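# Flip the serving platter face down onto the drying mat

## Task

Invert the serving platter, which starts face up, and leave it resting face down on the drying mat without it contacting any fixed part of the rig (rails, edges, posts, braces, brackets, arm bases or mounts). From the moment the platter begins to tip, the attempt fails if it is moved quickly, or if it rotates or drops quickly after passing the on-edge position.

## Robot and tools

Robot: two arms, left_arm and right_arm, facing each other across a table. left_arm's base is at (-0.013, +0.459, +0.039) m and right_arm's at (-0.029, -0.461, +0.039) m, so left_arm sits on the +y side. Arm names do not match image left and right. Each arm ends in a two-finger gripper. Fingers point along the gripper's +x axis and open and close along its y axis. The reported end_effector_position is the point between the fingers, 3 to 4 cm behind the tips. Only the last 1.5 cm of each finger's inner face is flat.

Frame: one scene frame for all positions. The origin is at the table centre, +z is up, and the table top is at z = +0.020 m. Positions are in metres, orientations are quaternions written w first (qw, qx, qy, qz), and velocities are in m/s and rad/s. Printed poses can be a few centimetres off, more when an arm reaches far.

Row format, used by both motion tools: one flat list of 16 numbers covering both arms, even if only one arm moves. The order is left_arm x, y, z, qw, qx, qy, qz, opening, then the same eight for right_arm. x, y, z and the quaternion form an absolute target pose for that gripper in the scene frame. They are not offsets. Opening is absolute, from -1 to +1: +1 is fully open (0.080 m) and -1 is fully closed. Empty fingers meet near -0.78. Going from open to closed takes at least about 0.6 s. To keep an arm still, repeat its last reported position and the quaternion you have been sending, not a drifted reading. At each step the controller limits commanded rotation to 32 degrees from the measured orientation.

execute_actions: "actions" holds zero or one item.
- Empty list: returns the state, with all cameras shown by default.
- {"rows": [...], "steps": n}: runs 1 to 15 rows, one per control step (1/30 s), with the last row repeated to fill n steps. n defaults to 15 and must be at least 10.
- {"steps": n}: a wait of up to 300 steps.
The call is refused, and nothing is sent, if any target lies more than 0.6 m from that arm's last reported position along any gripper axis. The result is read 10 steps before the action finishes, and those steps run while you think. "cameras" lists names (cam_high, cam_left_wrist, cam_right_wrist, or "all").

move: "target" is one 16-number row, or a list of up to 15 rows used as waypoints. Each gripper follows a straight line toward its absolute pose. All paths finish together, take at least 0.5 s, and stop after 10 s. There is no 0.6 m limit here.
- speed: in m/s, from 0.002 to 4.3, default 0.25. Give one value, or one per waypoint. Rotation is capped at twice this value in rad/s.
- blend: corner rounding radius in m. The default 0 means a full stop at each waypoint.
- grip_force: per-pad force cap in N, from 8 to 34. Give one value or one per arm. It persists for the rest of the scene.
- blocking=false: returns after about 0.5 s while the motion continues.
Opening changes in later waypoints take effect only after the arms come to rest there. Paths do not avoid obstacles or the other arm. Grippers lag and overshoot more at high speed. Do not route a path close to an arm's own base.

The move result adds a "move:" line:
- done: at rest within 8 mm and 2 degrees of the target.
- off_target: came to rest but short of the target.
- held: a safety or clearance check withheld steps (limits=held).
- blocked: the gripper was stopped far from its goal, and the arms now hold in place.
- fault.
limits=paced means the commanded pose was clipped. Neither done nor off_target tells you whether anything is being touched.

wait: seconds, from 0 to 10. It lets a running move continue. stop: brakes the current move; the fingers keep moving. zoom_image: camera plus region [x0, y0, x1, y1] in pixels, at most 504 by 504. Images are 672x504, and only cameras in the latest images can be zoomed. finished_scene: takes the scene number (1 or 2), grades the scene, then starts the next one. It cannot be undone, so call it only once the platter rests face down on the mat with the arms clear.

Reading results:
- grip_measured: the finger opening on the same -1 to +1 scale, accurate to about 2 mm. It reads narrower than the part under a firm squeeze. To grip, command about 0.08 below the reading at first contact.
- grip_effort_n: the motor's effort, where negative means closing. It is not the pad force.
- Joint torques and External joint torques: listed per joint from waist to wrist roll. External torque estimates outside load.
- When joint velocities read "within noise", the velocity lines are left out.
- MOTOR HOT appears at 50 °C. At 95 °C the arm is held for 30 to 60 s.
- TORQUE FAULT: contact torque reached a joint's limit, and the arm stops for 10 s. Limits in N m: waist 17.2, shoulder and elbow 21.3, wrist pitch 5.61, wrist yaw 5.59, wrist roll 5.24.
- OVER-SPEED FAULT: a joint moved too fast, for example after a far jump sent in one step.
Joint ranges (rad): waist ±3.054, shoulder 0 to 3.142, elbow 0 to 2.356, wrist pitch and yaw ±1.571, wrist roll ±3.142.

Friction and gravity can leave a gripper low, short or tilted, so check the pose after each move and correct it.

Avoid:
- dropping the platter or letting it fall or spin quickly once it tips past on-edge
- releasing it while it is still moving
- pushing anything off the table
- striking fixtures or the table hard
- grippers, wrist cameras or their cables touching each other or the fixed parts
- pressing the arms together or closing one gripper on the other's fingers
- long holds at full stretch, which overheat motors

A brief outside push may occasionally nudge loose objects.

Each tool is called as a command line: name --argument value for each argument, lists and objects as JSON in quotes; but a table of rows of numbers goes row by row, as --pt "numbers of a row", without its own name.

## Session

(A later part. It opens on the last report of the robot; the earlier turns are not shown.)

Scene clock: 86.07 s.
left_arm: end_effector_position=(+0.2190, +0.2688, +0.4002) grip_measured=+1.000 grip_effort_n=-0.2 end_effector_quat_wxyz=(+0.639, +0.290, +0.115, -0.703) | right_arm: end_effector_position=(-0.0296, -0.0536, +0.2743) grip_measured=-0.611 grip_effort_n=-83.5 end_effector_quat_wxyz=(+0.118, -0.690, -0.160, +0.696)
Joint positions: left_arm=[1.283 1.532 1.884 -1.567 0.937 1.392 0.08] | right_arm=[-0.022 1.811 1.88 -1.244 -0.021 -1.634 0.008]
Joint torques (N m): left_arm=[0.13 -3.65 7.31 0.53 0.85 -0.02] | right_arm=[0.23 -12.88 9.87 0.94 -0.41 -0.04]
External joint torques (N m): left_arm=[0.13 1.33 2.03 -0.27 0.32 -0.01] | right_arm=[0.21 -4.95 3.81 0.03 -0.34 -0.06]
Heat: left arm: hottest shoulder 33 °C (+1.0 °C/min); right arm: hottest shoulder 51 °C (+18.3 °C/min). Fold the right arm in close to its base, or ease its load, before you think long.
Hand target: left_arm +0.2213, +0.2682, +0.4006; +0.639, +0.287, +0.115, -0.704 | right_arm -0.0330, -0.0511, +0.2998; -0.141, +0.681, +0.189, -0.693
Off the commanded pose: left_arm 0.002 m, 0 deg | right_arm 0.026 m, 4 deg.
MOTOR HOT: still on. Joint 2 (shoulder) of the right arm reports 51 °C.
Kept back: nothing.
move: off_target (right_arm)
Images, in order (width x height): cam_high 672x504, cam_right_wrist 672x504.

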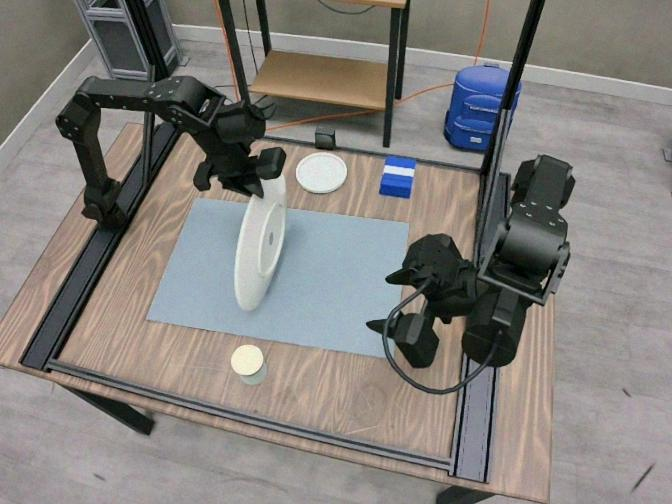

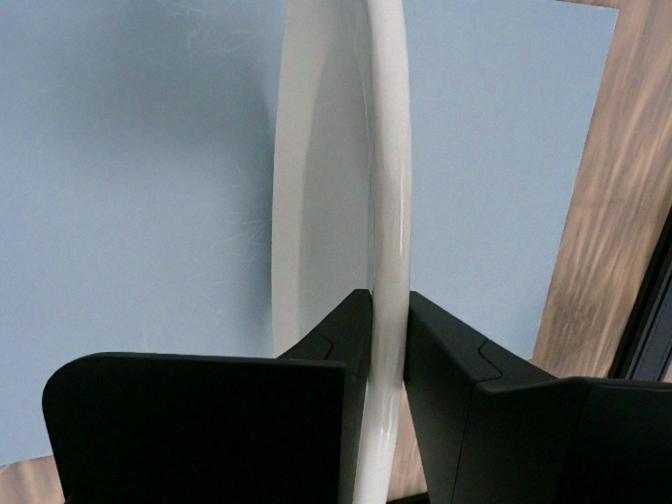

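move --pt "0.2214 0.2682 0.4005 0.639 0.287 0.115 -0.704 1 -0.035 -0.01 0.304 0.1410 -0.6814 -0.1890 0.6930 -0.8" --pt "0.2214 0.2682 0.4005 0.639 0.287 0.115 -0.704 1 -0.035 0.002 0.302 0.1410 -0.6814 -0.1890 0.6930 -0.8" --speed 0.06 --blend 0.01 --cameras '["cam_high","cam_left_wrist","cam_right_wrist"]'

Scene clock: 87.83 s.
left_arm: end_effector_position=(+0.2190, +0.2688, +0.4002) grip_measured=+1.000 grip_effort_n=-0.2 end_effector_quat_wxyz=(+0.639, +0.290, +0.115, -0.703) | right_arm: end_effector_position=(-0.0299, -0.0089, +0.2757) grip_measured=-0.597 grip_effort_n=-83.5 end_effector_quat_wxyz=(+0.110, -0.691, -0.149, +0.698) end_effector_velocity=(+0.000, -0.002, +0.000) end_effector_angular_velocity=(-0.012, +0.004, +0.007)
Joint positions: left_arm=[1.283 1.532 1.884 -1.567 0.937 1.392 0.08] | right_arm=[-0.021 2.055 2.236 -1.383 -0.022 -1.628 0.008]
Joint velocities: left_arm=[within noise] | right_arm=[-0.002 0.007 0.017 -0.022 -0.007 -0.007 0]
Joint torques (N m): left_arm=[0.13 -3.65 7.32 0.53 0.85 -0.02] | right_arm=[0.43 -13.74 10.09 2.85 -0.29 -0.09]
External joint torques (N m): left_arm=[0.09 1.31 2.07 -0.25 0.33 -0.01] | right_arm=[0.44 -4.25 4.25 1.99 -0.22 -0.11]
Heat: left arm: hottest shoulder 33 °C (+1.0 °C/min); right arm: hottest shoulder 51 °C (+18.1 °C/min). Fold the right arm in close to its base, or ease its load, before you think long.
Hand target: left_arm +0.2213, +0.2682, +0.4006; +0.639, +0.287, +0.115, -0.704 | right_arm -0.0350, +0.0001, +0.3023; -0.141, +0.681, +0.189, -0.693
Off the commanded pose: left_arm 0.002 m, 0 deg | right_arm 0.029 m, 6 deg.
MOTOR HOT: still on. Joint 2 (shoulder) of the right arm reports 51 °C.
Kept back: nothing.
move: off_target (right_arm); blend cut to 0.0061 m at target 1

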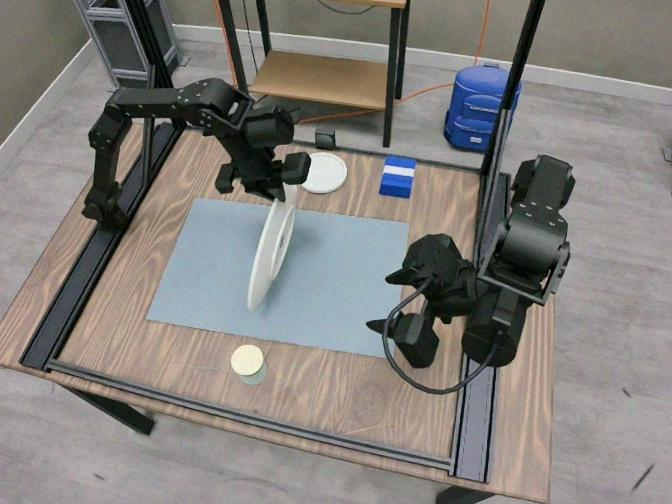

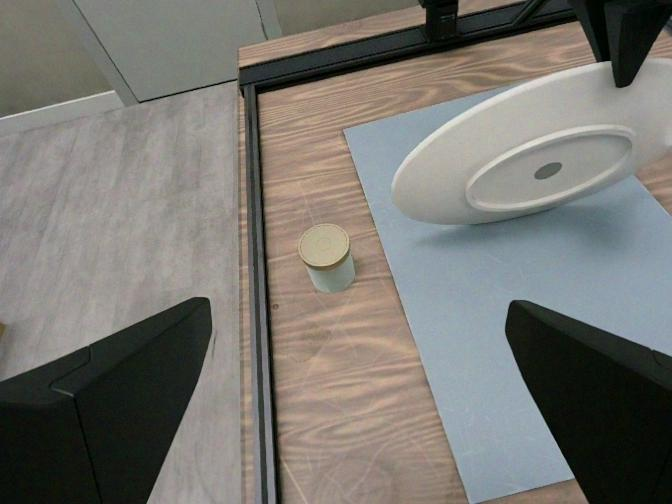

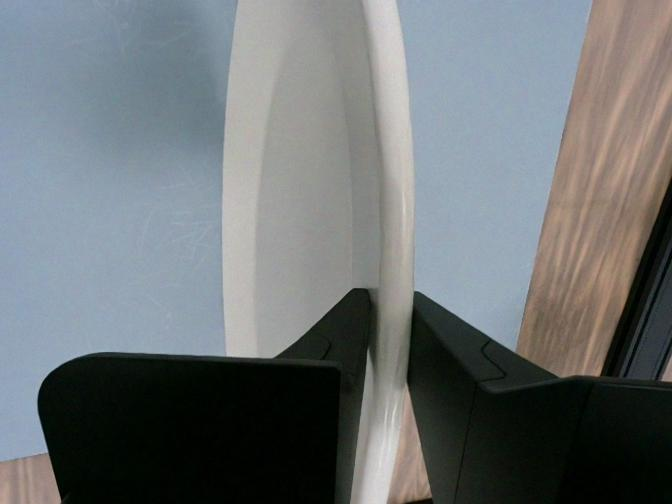

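move --pt "0.2214 0.2682 0.4005 0.639 0.287 0.115 -0.704 1 -0.034 -0.02 0.255 0.1288 -0.6846 -0.1770 0.6952 -0.8" --pt "0.2214 0.2682 0.4005 0.639 0.287 0.115 -0.704 1 -0.031 -0.055 0.246 0.1889 -0.6666 -0.2360 0.6814 -0.8" --speed 0.05 --blend 0.01 --cameras '["cam_high","cam_left_wrist","cam_right_wrist"]'

Scene clock: 104.27 s.
left_arm: end_effector_position=(+0.2190, +0.2688, +0.4002) grip_measured=+1.000 grip_effort_n=-0.2 end_effector_quat_wxyz=(+0.639, +0.290, +0.115, -0.703) | right_arm: end_effector_position=(-0.0330, -0.0574, +0.2608) grip_measured=-0.564 grip_effort_n=-83.5 end_effector_quat_wxyz=(+0.197, -0.665, -0.244, +0.677) end_effector_velocity=(+0.000, -0.006, -0.005) end_effector_angular_velocity=(-0.016, -0.007, +0.020)
Joint positions: left_arm=[1.283 1.532 1.884 -1.567 0.937 1.392 0.08] | right_arm=[-0.021 1.585 1.463 -0.815 -0.039 -1.633 0.01]
Joint velocities: left_arm=[within noise] | right_arm=[-0.002 -0.012 -0.022 -0.007 -0.007 -0.022 0]
Joint torques (N m): left_arm=[0.14 -3.65 7.31 0.53 0.85 -0.03] | right_arm=[-0.64 -5.59 3.01 2.22 -0.29 -0.19]
External joint torques (N m): left_arm=[0.18 1.4 2.04 -0.24 0.32 -0.02] | right_arm=[-0.72 1.19 -3.67 0.97 -0.21 -0.22]
Motor temperatures (°C): left_arm=[28 33 31 26 27 30] | right_arm=[27 49 46 40 30 26]
Heat: left arm: hottest shoulder 33 °C (+0.0 °C/min); right arm: hottest shoulder 49 °C (+8.1 °C/min). Fold the right arm in close to its base, or ease its load, before you think long.
Hand target: left_arm +0.2213, +0.2682, +0.4006; +0.639, +0.287, +0.115, -0.704 | right_arm -0.0310, -0.0555, +0.2462; -0.189, +0.667, +0.236, -0.682
Off the commanded pose: left_arm 0.002 m, 0 deg | right_arm 0.015 m, 1 deg.
MOTOR HOT: still on. Joint 2 (shoulder) of the right arm reports 49 °C.
Kept back: nothing.
move: off_target (right_arm)

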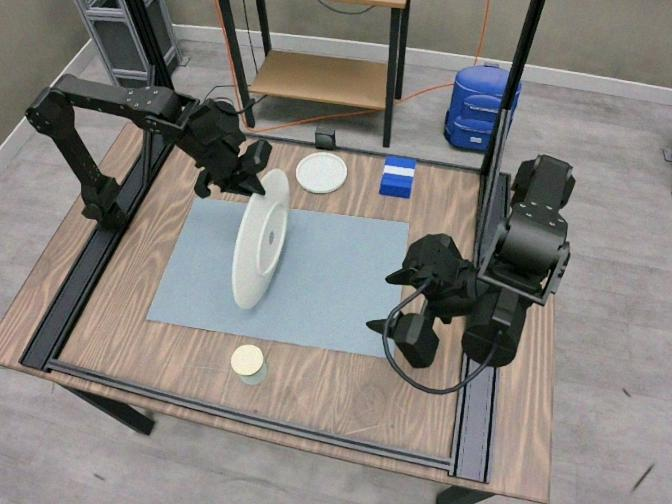

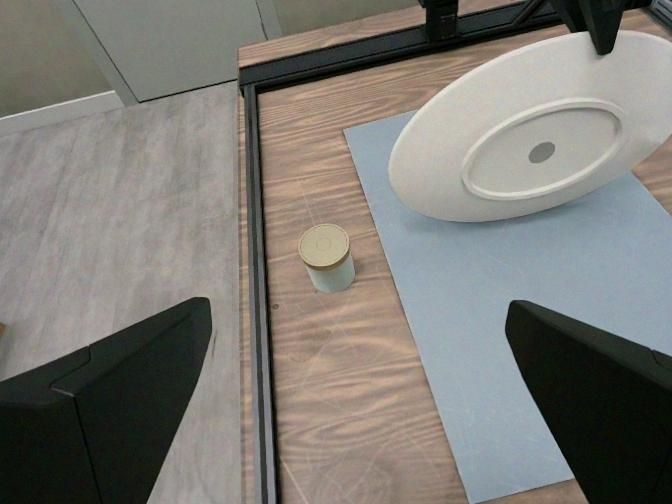

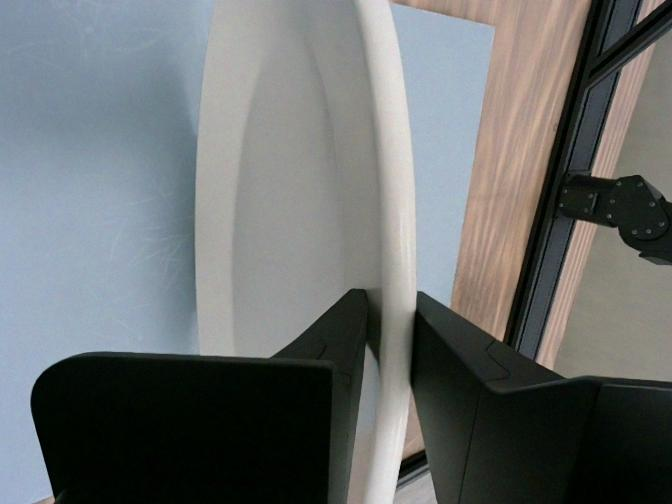

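move --pt "0.2214 0.2682 0.4005 0.639 0.287 0.115 -0.704 1 -0.031 -0.095 0.242 0.2192 -0.6553 -0.2653 0.6720 -0.8" --pt "0.2214 0.2682 0.4005 0.639 0.287 0.115 -0.704 1 -0.029 -0.128 0.225 0.2476 -0.6435 -0.2932 0.6623 -0.8" --speed 0.05 --blend 0.01 --cameras '["cam_high","cam_left_wrist","cam_right_wrist"]'

Scene clock: 109.67 s.
left_arm: end_effector_position=(+0.2190, +0.2688, +0.4002) grip_measured=+1.000 grip_effort_n=-0.2 end_effector_quat_wxyz=(+0.639, +0.290, +0.115, -0.703) | right_arm: end_effector_position=(-0.0324, -0.1277, +0.2396) grip_measured=-0.590 grip_effort_n=-83.5 end_effector_quat_wxyz=(+0.257, -0.637, -0.305, +0.660)
Joint positions: left_arm=[1.283 1.532 1.884 -1.567 0.937 1.392 0.08] | right_arm=[-0.039 1.19 0.955 -0.519 -0.073 -1.636 0.008]
Joint torques (N m): left_arm=[0.13 -3.64 7.31 0.53 0.86 -0.02] | right_arm=[-0.91 -2.52 3.24 1.79 0.05 -0.21]
External joint torques (N m): left_arm=[0.13 1.26 2.09 -0.25 0.34 -0.01] | right_arm=[-0.93 1.53 -3.64 0.36 0.13 -0.25]
Heat: left arm: hottest shoulder 33 °C (+0.0 °C/min); right arm: hottest shoulder 47 °C (+3.0 °C/min).
Hand target: left_arm +0.2213, +0.2682, +0.4006; +0.639, +0.287, +0.115, -0.704 | right_arm -0.0291, -0.1284, +0.2253; -0.248, +0.643, +0.293, -0.662
Off the commanded pose: left_arm 0.002 m, 0 deg | right_arm 0.015 m, 2 deg.
MOTOR HOT: cleared for the motors of the right arm.
Kept back: nothing.
move: off_target (right_arm)

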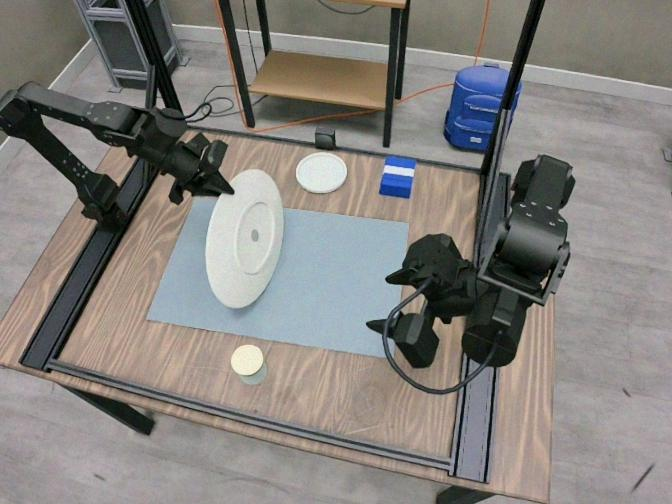

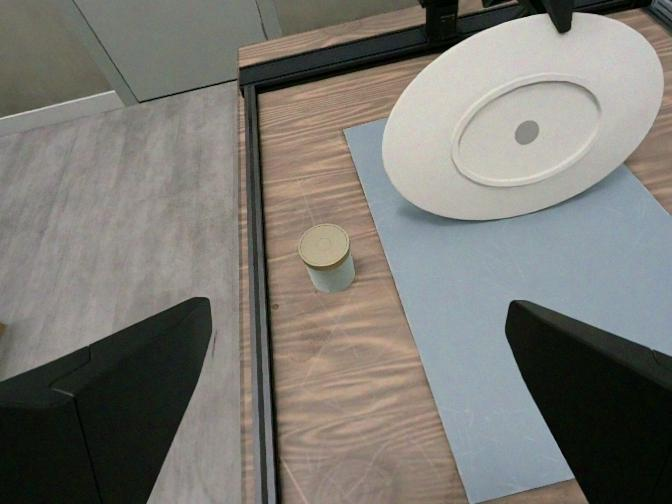

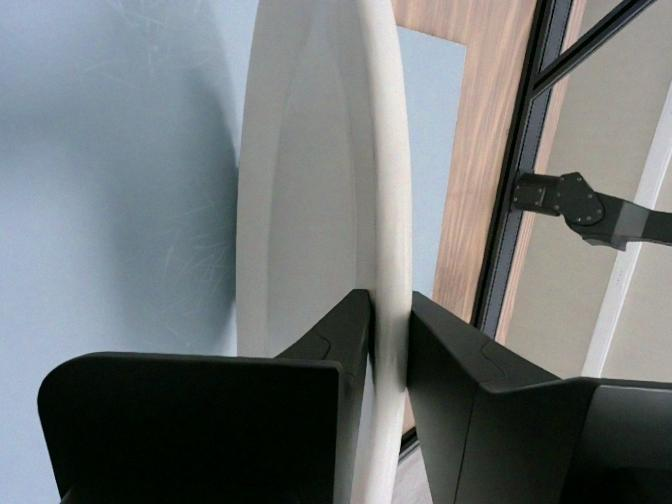

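move --pt "0.2214 0.2682 0.4005 0.639 0.287 0.115 -0.704 1 -0.027 -0.162 0.197 0.3044 -0.6154 -0.3482 0.6382 -0.8" --pt "0.2214 0.2682 0.4005 0.639 0.287 0.115 -0.704 1 -0.025 -0.190 0.165 0.3428 -0.5930 -0.3852 0.6184 -0.75" --speed 0.05 --blend 0.01 --cameras '["cam_high","cam_left_wrist","cam_right_wrist"]'

Scene clock: 116.13 s.
left_arm: end_effector_position=(+0.2190, +0.2688, +0.4002) grip_measured=+1.000 grip_effort_n=-0.2 end_effector_quat_wxyz=(+0.639, +0.290, +0.115, -0.703) | right_arm: end_effector_position=(-0.0335, -0.1881, +0.1846) grip_measured=-0.599 grip_effort_n=-83.5 end_effector_quat_wxyz=(+0.350, -0.573, -0.410, +0.618)
Joint positions: left_arm=[1.283 1.532 1.884 -1.567 0.937 1.392 0.08] | right_arm=[-0.092 0.759 0.33 -0.013 -0.168 -1.641 0.008]
Joint torques (N m): left_arm=[0.13 -3.65 7.32 0.53 0.85 -0.02] | right_arm=[-1.53 1.54 2.85 1.55 0.65 -0.22]
External joint torques (N m): left_arm=[0.15 1.4 2.04 -0.24 0.32 -0.01] | right_arm=[-1.53 2.92 -4.14 -0.09 0.72 -0.26]
Motor temperatures (°C): left_arm=[28 33 31 26 27 30] | right_arm=[27 45 41 41 30 26]
Heat: left arm: hottest shoulder 33 °C (+0.0 °C/min); right arm: hottest shoulder 45 °C (-4.1 °C/min).
Hand target: left_arm +0.2213, +0.2682, +0.4006; +0.639, +0.287, +0.115, -0.704 | right_arm -0.0255, -0.1913, +0.1655; -0.342, +0.593, +0.385, -0.619
Off the commanded pose: left_arm 0.002 m, 0 deg | right_arm 0.021 m, 4 deg.
Kept back: nothing.
move: off_target (right_arm); target 2's new opening was sent with right_arm's hand 0.022 m and 4 deg from that target

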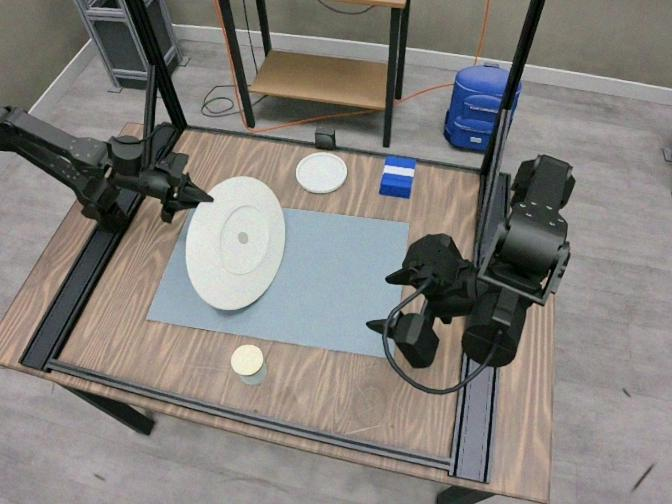

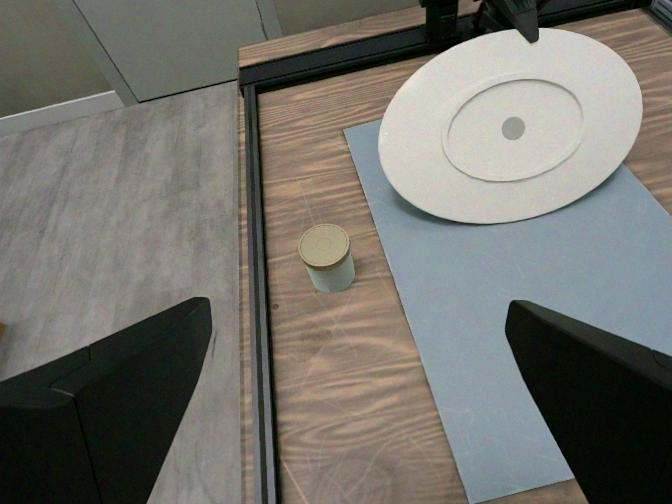

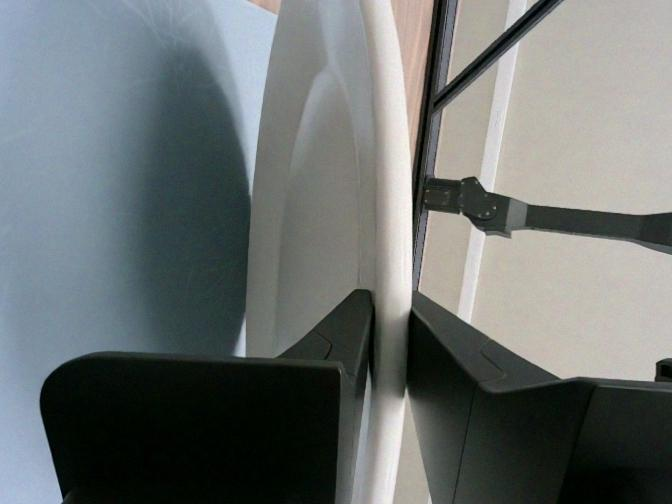

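move --pt "0.2214 0.2682 0.4005 0.639 0.287 0.115 -0.704 1 -0.025 -0.202 0.148 0.3210 -0.6061 -0.3642 0.6301 -0.75" --pt "0.2214 0.2682 0.4005 0.639 0.287 0.115 -0.704 1 -0.025 -0.205 0.145 0.3210 -0.6061 -0.3642 0.6301 -0.5" --speed 0.04 --grip_force '[34, 20]' --cameras '["cam_high","cam_left_wrist","cam_right_wrist"]'

Scene clock: 119.03 s.
left_arm: end_effector_position=(+0.2190, +0.2688, +0.4002) grip_measured=+1.000 grip_effort_n=-0.2 end_effector_quat_wxyz=(+0.639, +0.290, +0.115, -0.703) | right_arm: end_effector_position=(-0.0319, -0.2045, +0.1548) grip_measured=-0.499 grip_effort_n=-8.1 end_effector_quat_wxyz=(+0.321, -0.592, -0.379, +0.635)
Joint positions: left_arm=[1.283 1.532 1.884 -1.567 0.937 1.392 0.08] | right_arm=[-0.102 0.729 0.279 -0.091 -0.167 -1.657 0.013]
Joint torques (N m): left_arm=[0.13 -3.66 7.3 0.53 0.85 -0.02] | right_arm=[-1 0.86 4.22 2 0.69 -0.13]
External joint torques (N m): left_arm=[0.14 1.25 2.09 -0.25 0.33 -0.01] | right_arm=[-1.02 2.01 -2.65 0.43 0.78 -0.17]
Heat: left arm: hottest shoulder 33 °C (+0.0 °C/min); right arm: hottest shoulder 44 °C (-7.1 °C/min).
Hand target: left_arm +0.2213, +0.2682, +0.4006; +0.639, +0.287, +0.115, -0.704 | right_arm -0.0252, -0.2057, +0.1453; -0.321, +0.606, +0.364, -0.630
Off the commanded pose: left_arm 0.002 m, 0 deg | right_arm 0.012 m, 2 deg.
Kept back: nothing.
grip_force (N): 34, 20
move: off_target (right_arm); target 2's new opening was sent with right_arm's hand 0.029 m and 5 deg from that target

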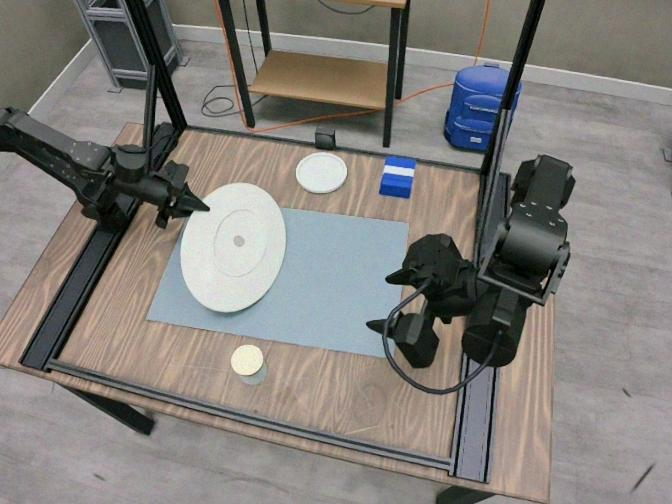

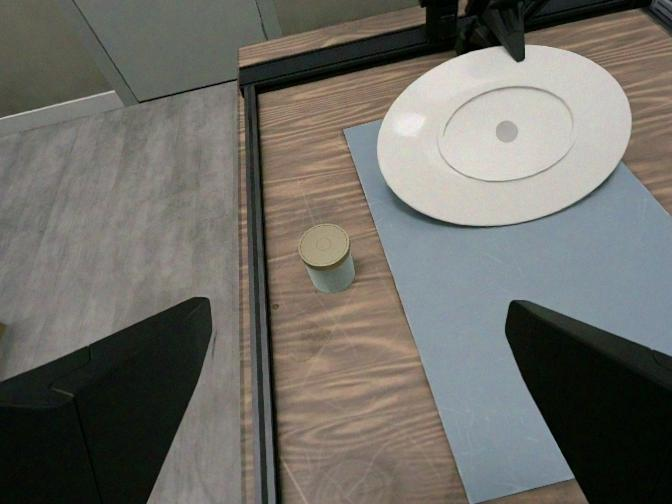

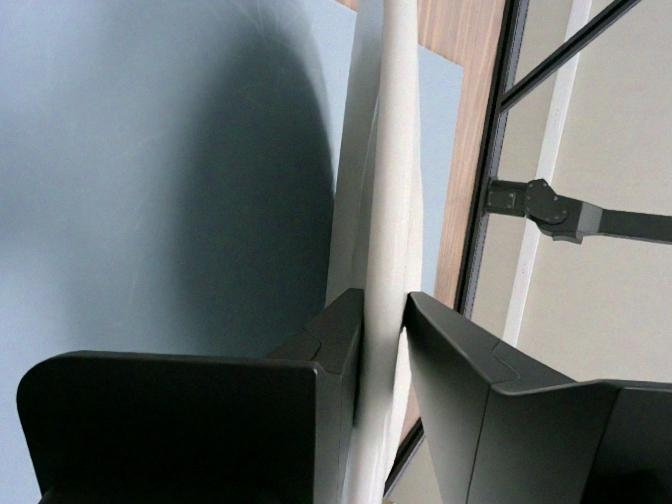

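move --pt "0.2214 0.2682 0.4005 0.639 0.287 0.115 -0.704 1 -0.027 -0.212 0.125 0.2988 -0.6184 -0.3428 0.6408 -0.4" --pt "0.2214 0.2682 0.4005 0.639 0.287 0.115 -0.704 1 -0.029 -0.215 0.10 0.2762 -0.6301 -0.3210 0.6509 -0.25" --speed 0.04 --grip_force '[34, 16]' --cameras '["cam_high","cam_left_wrist","cam_right_wrist"]'

Scene clock: 122.53 s.
left_arm: end_effector_position=(+0.2190, +0.2688, +0.4002) grip_measured=+1.000 grip_effort_n=-0.2 end_effector_quat_wxyz=(+0.639, +0.290, +0.115, -0.703) | right_arm: end_effector_position=(-0.0320, -0.2113, +0.1130) grip_measured=-0.243 grip_effort_n=-36.5 end_effector_quat_wxyz=(+0.286, -0.618, -0.338, +0.650)
Joint positions: left_arm=[1.283 1.532 1.884 -1.567 0.937 1.392 0.08] | right_arm=[-0.077 0.833 0.221 -0.048 -0.121 -1.654 0.024]
Joint torques (N m): left_arm=[0.13 -3.65 7.32 0.53 0.85 -0.02] | right_arm=[-0.03 1.5 3.78 1.25 0.62 0]
External joint torques (N m): left_arm=[0.14 1.33 2.08 -0.24 0.33 -0.01] | right_arm=[-0.03 2.89 -2.82 -0.25 0.71 -0.04]
Heat: left arm: hottest shoulder 33 °C (+0.0 °C/min); right arm: hottest shoulder 43 °C (-8.1 °C/min).
Hand target: left_arm +0.2213, +0.2682, +0.4006; +0.639, +0.287, +0.115, -0.704 | right_arm -0.0291, -0.2158, +0.1005; -0.276, +0.630, +0.321, -0.651
Off the commanded pose: left_arm 0.002 m, 0 deg | right_arm 0.014 m, 3 deg.
Kept back: nothing.
grip_force (N): 34, 16
move: off_target (right_arm); target 2's new opening was sent with right_arm's hand 0.017 m and 3 deg from that target

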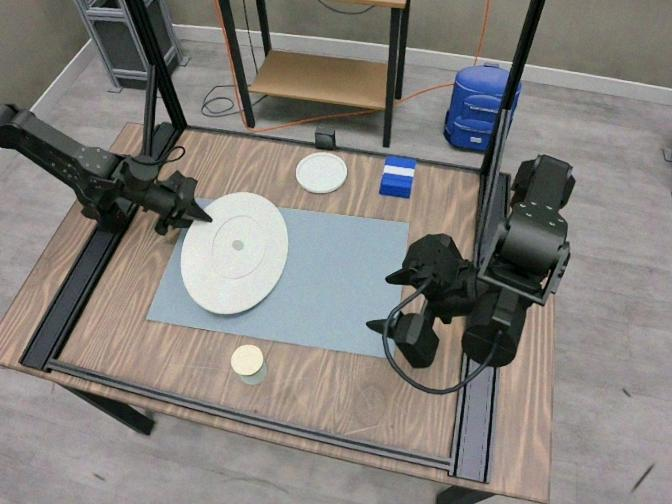

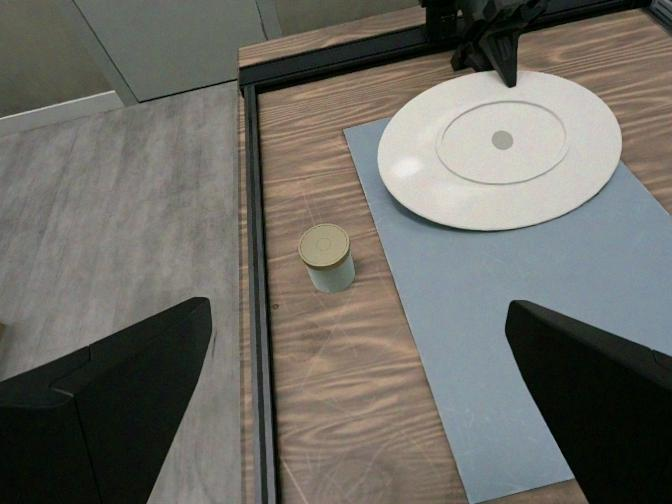

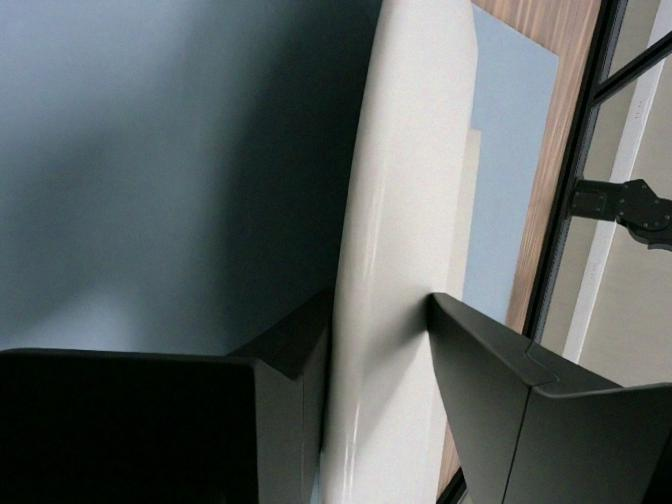

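move --pt "0.2214 0.2682 0.4005 0.639 0.287 0.115 -0.704 1 -0.03 -0.213 0.083 0.2592 -0.6383 -0.3045 0.6579 -0.1" --pt "0.2214 0.2682 0.4005 0.639 0.287 0.115 -0.704 1 -0.031 -0.213 0.067 0.2476 -0.6435 -0.2932 0.6623 0.0" --speed 0.04 --cameras '["all"]'

Scene clock: 125.40 s.
left_arm: end_effector_position=(+0.2190, +0.2688, +0.4002) grip_measured=+1.000 grip_effort_n=-0.2 end_effector_quat_wxyz=(+0.639, +0.290, +0.115, -0.703) | right_arm: end_effector_position=(-0.0304, -0.2114, +0.0711) grip_measured=+0.011 grip_effort_n=-47.7 end_effector_quat_wxyz=(+0.256, -0.639, -0.294, +0.663)
Joint positions: left_arm=[1.283 1.532 1.884 -1.567 0.937 1.392 0.08] | right_arm=[-0.062 1.055 0.183 0.098 -0.086 -1.64 0.036]
Joint torques (N m): left_arm=[0.14 -3.65 7.3 0.53 0.85 -0.02] | right_arm=[0.58 -0.74 4.6 1.37 0.26 -0.25]
External joint torques (N m): left_arm=[0.12 1.37 2.02 -0.26 0.33 -0.01] | right_arm=[0.57 1.3 -1.27 -0.05 0.34 -0.29]
Heat: left arm: hottest shoulder 33 °C (+0.0 °C/min); right arm: hottest shoulder 42 °C (-9.1 °C/min).
Hand target: left_arm +0.2213, +0.2682, +0.4006; +0.639, +0.287, +0.115, -0.704 | right_arm -0.0309, -0.2131, +0.0671; -0.248, +0.643, +0.293, -0.662
Off the commanded pose: left_arm 0.002 m, 0 deg | right_arm 0.004 m, 1 deg.
Kept back: nothing.
grip_force (N): 34, 16
move: done

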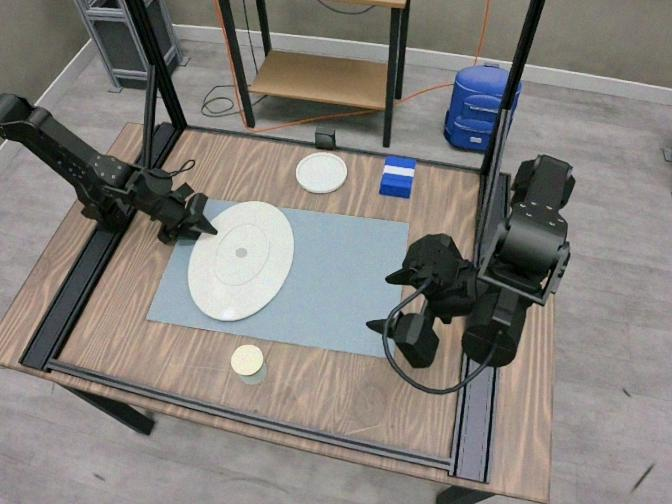

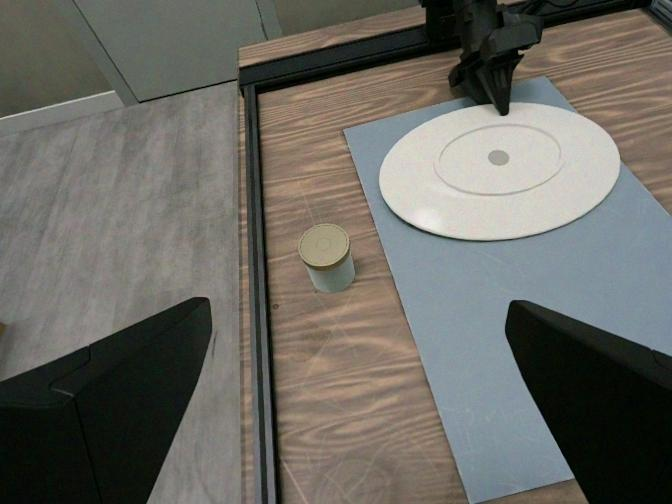

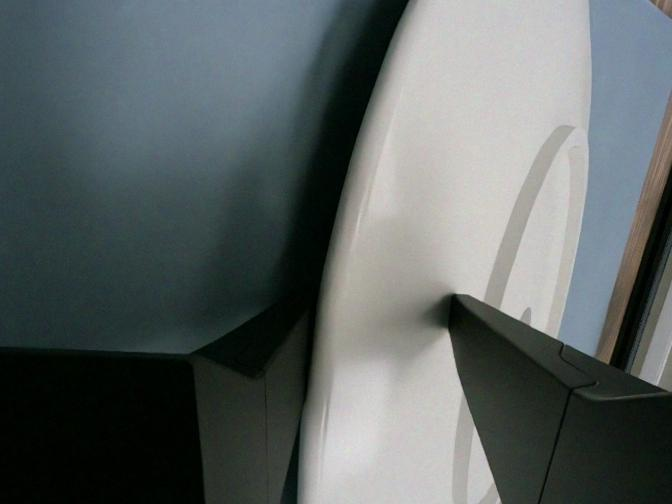

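move --pt "0.2214 0.2682 0.4005 0.639 0.287 0.115 -0.704 1 -0.031 -0.214 0.056 0.2476 -0.6435 -0.2932 0.6623 0.1" --pt "0.2214 0.2682 0.4005 0.639 0.287 0.115 -0.704 1 -0.031 -0.215 0.05 0.2476 -0.6435 -0.2932 0.6623 0.2" --speed 0.04 --cameras '["all"]'

Scene clock: 127.47 s.
left_arm: end_effector_position=(+0.2190, +0.2688, +0.4002) grip_measured=+1.000 grip_effort_n=-0.2 end_effector_quat_wxyz=(+0.639, +0.290, +0.115, -0.703) | right_arm: end_effector_position=(-0.0307, -0.2114, +0.0602) grip_measured=+0.197 grip_effort_n=14.2 end_effector_quat_wxyz=(+0.258, -0.639, -0.302, +0.658)
Joint positions: left_arm=[1.283 1.532 1.884 -1.567 0.937 1.392 0.08] | right_arm=[-0.056 1.12 0.138 0.223 -0.079 -1.646 0.044]
Joint torques (N m): left_arm=[0.13 -3.65 7.31 0.53 0.85 -0.03] | right_arm=[0.16 1.64 3.52 2.3 0.05 -0.05]
External joint torques (N m): left_arm=[0.14 1.36 2.04 -0.25 0.32 -0.02] | right_arm=[0.15 3.75 -1.96 0.88 0.13 -0.09]
Heat: left arm: hottest shoulder 33 °C (+0.0 °C/min); right arm: hottest shoulder 41 °C (-10.1 °C/min).
Hand target: left_arm +0.2213, +0.2682, +0.4006; +0.639, +0.287, +0.115, -0.704 | right_arm -0.0310, -0.2158, +0.0507; -0.247, +0.644, +0.293, -0.662
Off the commanded pose: left_arm 0.002 m, 0 deg | right_arm 0.011 m, 2 deg.
Kept back: nothing.
grip_force (N): 34, 16
move: off_target (right_arm); target 2's new opening was sent with right_arm's hand 0.009 m and 1 deg from that target

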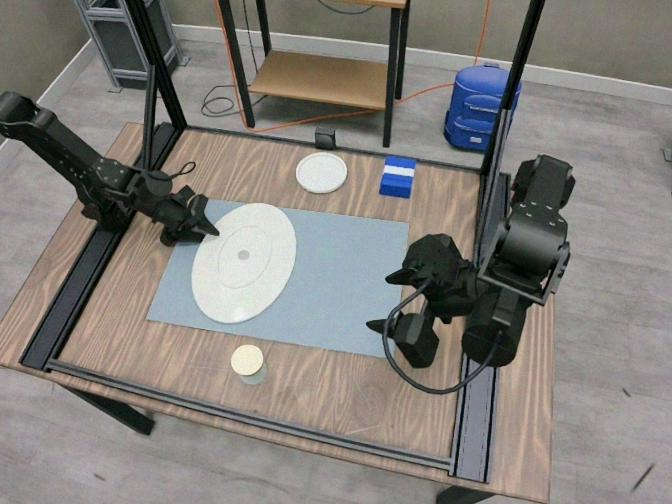

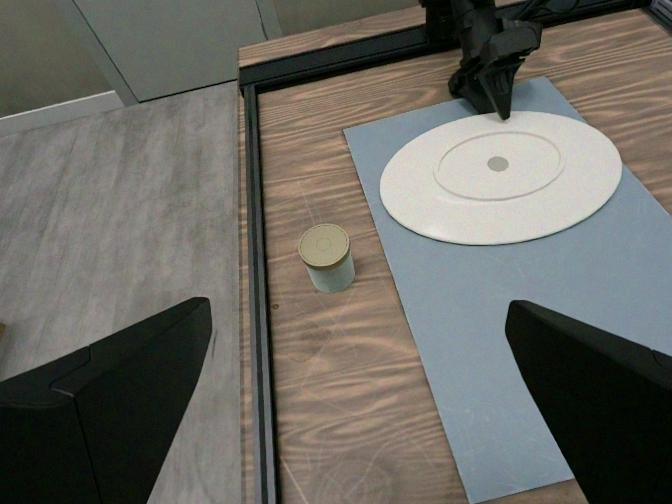

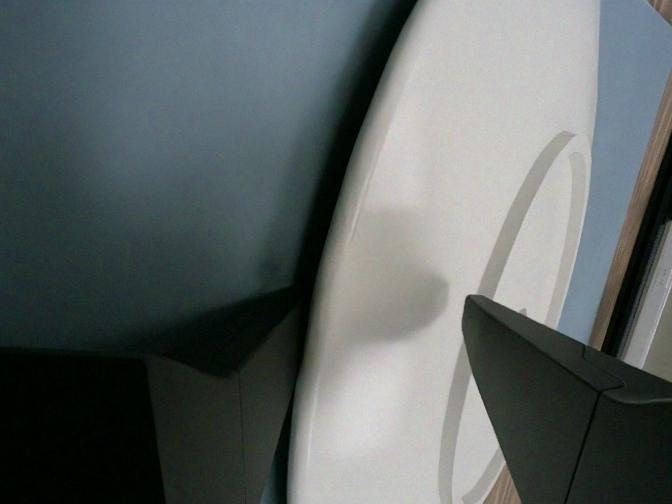

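move --pt "0.2214 0.2682 0.4005 0.639 0.287 0.115 -0.704 1 -0.04 -0.222 0.062 0.2330 -0.6496 -0.2792 0.6674 0.2" --pt "0.2214 0.2682 0.4005 0.639 0.287 0.115 -0.704 1 -0.065 -0.245 0.070 0.2186 -0.6557 -0.2650 0.6725 0.2" --speed 0.03 --blend 0.005 --cameras '["all"]'

Scene clock: 130.17 s.
left_arm: end_effector_position=(+0.2190, +0.2688, +0.4002) grip_measured=+1.000 grip_effort_n=-0.2 end_effector_quat_wxyz=(+0.639, +0.290, +0.115, -0.703) | right_arm: end_effector_position=(-0.0642, -0.2474, +0.0658) grip_measured=+0.197 grip_effort_n=14.2 end_effector_quat_wxyz=(+0.214, -0.657, -0.262, +0.674)
Joint positions: left_arm=[1.283 1.532 1.884 -1.567 0.937 1.392 0.08] | right_arm=[0.22 0.886 0.184 -0.188 0.104 -1.443 0.044]
Joint torques (N m): left_arm=[0.12 -3.64 7.31 0.53 0.85 -0.02] | right_arm=[0.1 -2.26 6.35 0.79 0.18 0.11]
External joint torques (N m): left_arm=[0.12 1.33 2.07 -0.25 0.33 -0.01] | right_arm=[0.1 -0.97 0.22 -0.48 0.17 0.08]
Motor temperatures (°C): left_arm=[28 33 32 26 27 30] | right_arm=[27 40 38 39 30 26]
Heat: left arm: hottest shoulder 33 °C (+0.0 °C/min); right arm: hottest shoulder 40 °C (-10.1 °C/min).
Hand target: left_arm +0.2213, +0.2682, +0.4006; +0.639, +0.287, +0.115, -0.704 | right_arm -0.0650, -0.2450, +0.0700; -0.219, +0.656, +0.265, -0.672
Off the commanded pose: left_arm 0.002 m, 0 deg | right_arm 0.005 m, 1 deg.
Kept back: nothing.
grip_force (N): 34, 16
move: done

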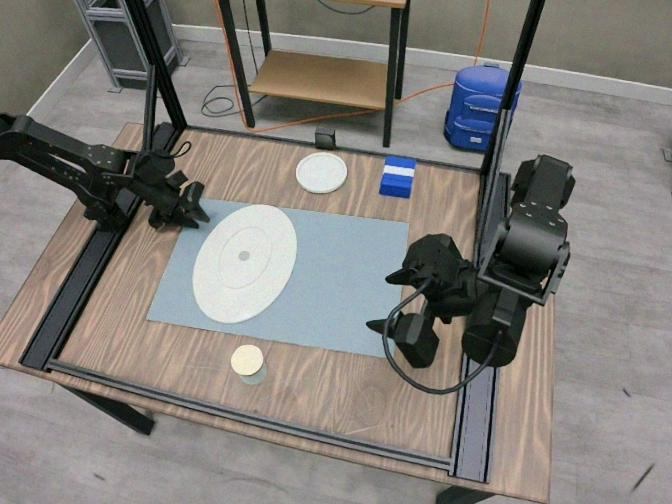

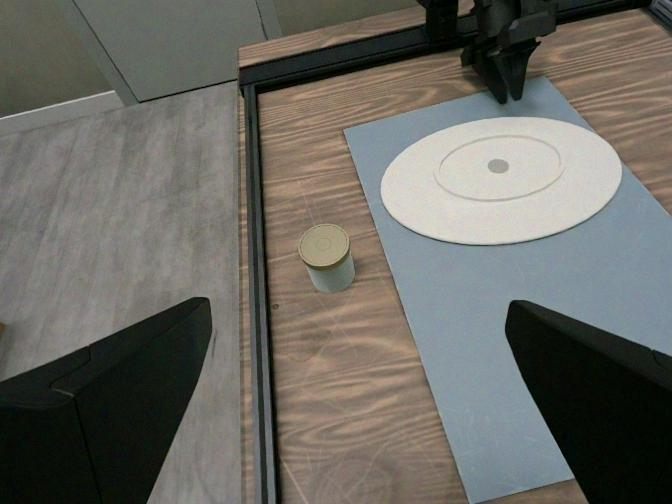

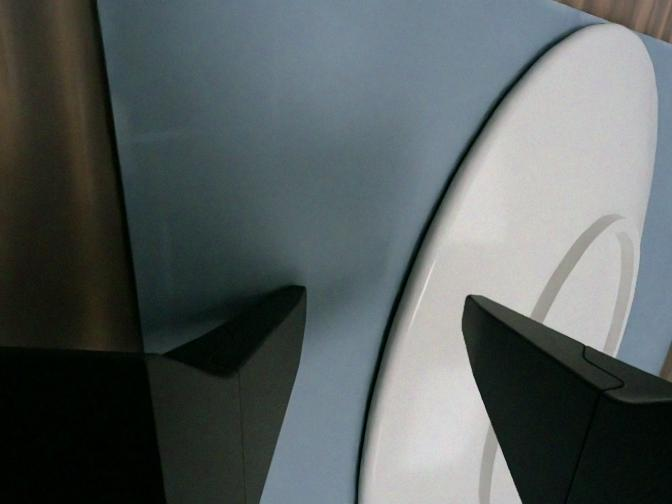

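Flat, fully on the mat. Raise clear.

move --target '[0.2214,0.2682,0.4005,0.639,0.287,0.115,-0.704,1,-0.067,-0.247,0.15,0.2186,-0.6557,-0.2650,0.6725,0.2]' --speed 0.12 --cameras '["cam_high"]'

Scene clock: 131.47 s.
left_arm: end_effector_position=(+0.2190, +0.2688, +0.4002) grip_measured=+1.000 grip_effort_n=-0.2 end_effector_quat_wxyz=(+0.639, +0.290, +0.115, -0.703) | right_arm: end_effector_position=(-0.0667, -0.2489, +0.1439) grip_measured=+0.197 grip_effort_n=14.2 end_effector_quat_wxyz=(+0.212, -0.657, -0.261, +0.674)
Joint positions: left_arm=[1.283 1.532 1.884 -1.567 0.937 1.392 0.08] | right_arm=[0.241 0.75 0.475 -0.622 0.116 -1.427 0.044]
Joint torques (N m): left_arm=[0.13 -3.63 7.32 0.53 0.85 -0.02] | right_arm=[0.21 -1.83 6.99 0.97 0.24 0.1]
External joint torques (N m): left_arm=[0.13 1.3 2.11 -0.24 0.33 -0.01] | right_arm=[0.2 -0.75 0.23 -0.33 0.23 0.07]
Heat: left arm: hottest shoulder 33 °C (+0.0 °C/min); right arm: hottest shoulder 40 °C (-10.1 °C/min).
Hand target: left_arm +0.2213, +0.2682, +0.4006; +0.639, +0.287, +0.115, -0.704 | right_arm -0.0670, -0.2470, +0.1499; -0.218, +0.656, +0.265, -0.672
Off the commanded pose: left_arm 0.002 m, 0 deg | right_arm 0.006 m, 1 deg.
Kept back: nothing.
grip_force (N): 34, 16
move: done
Images, in order (width x height): cam_high 672x504.

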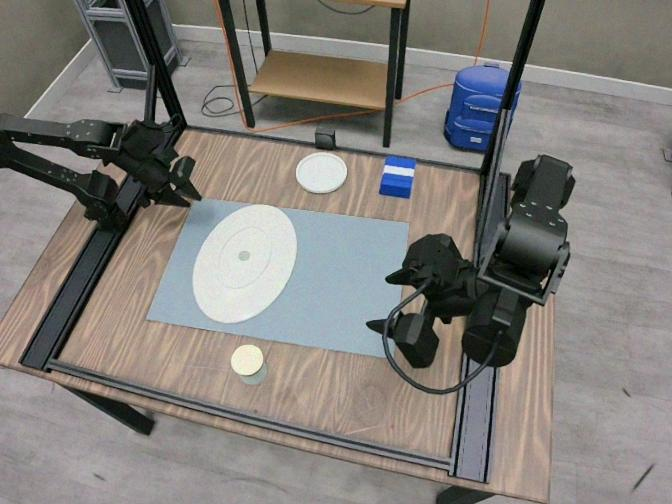

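finished_scene --scene 2

The scene is finished: the task was done.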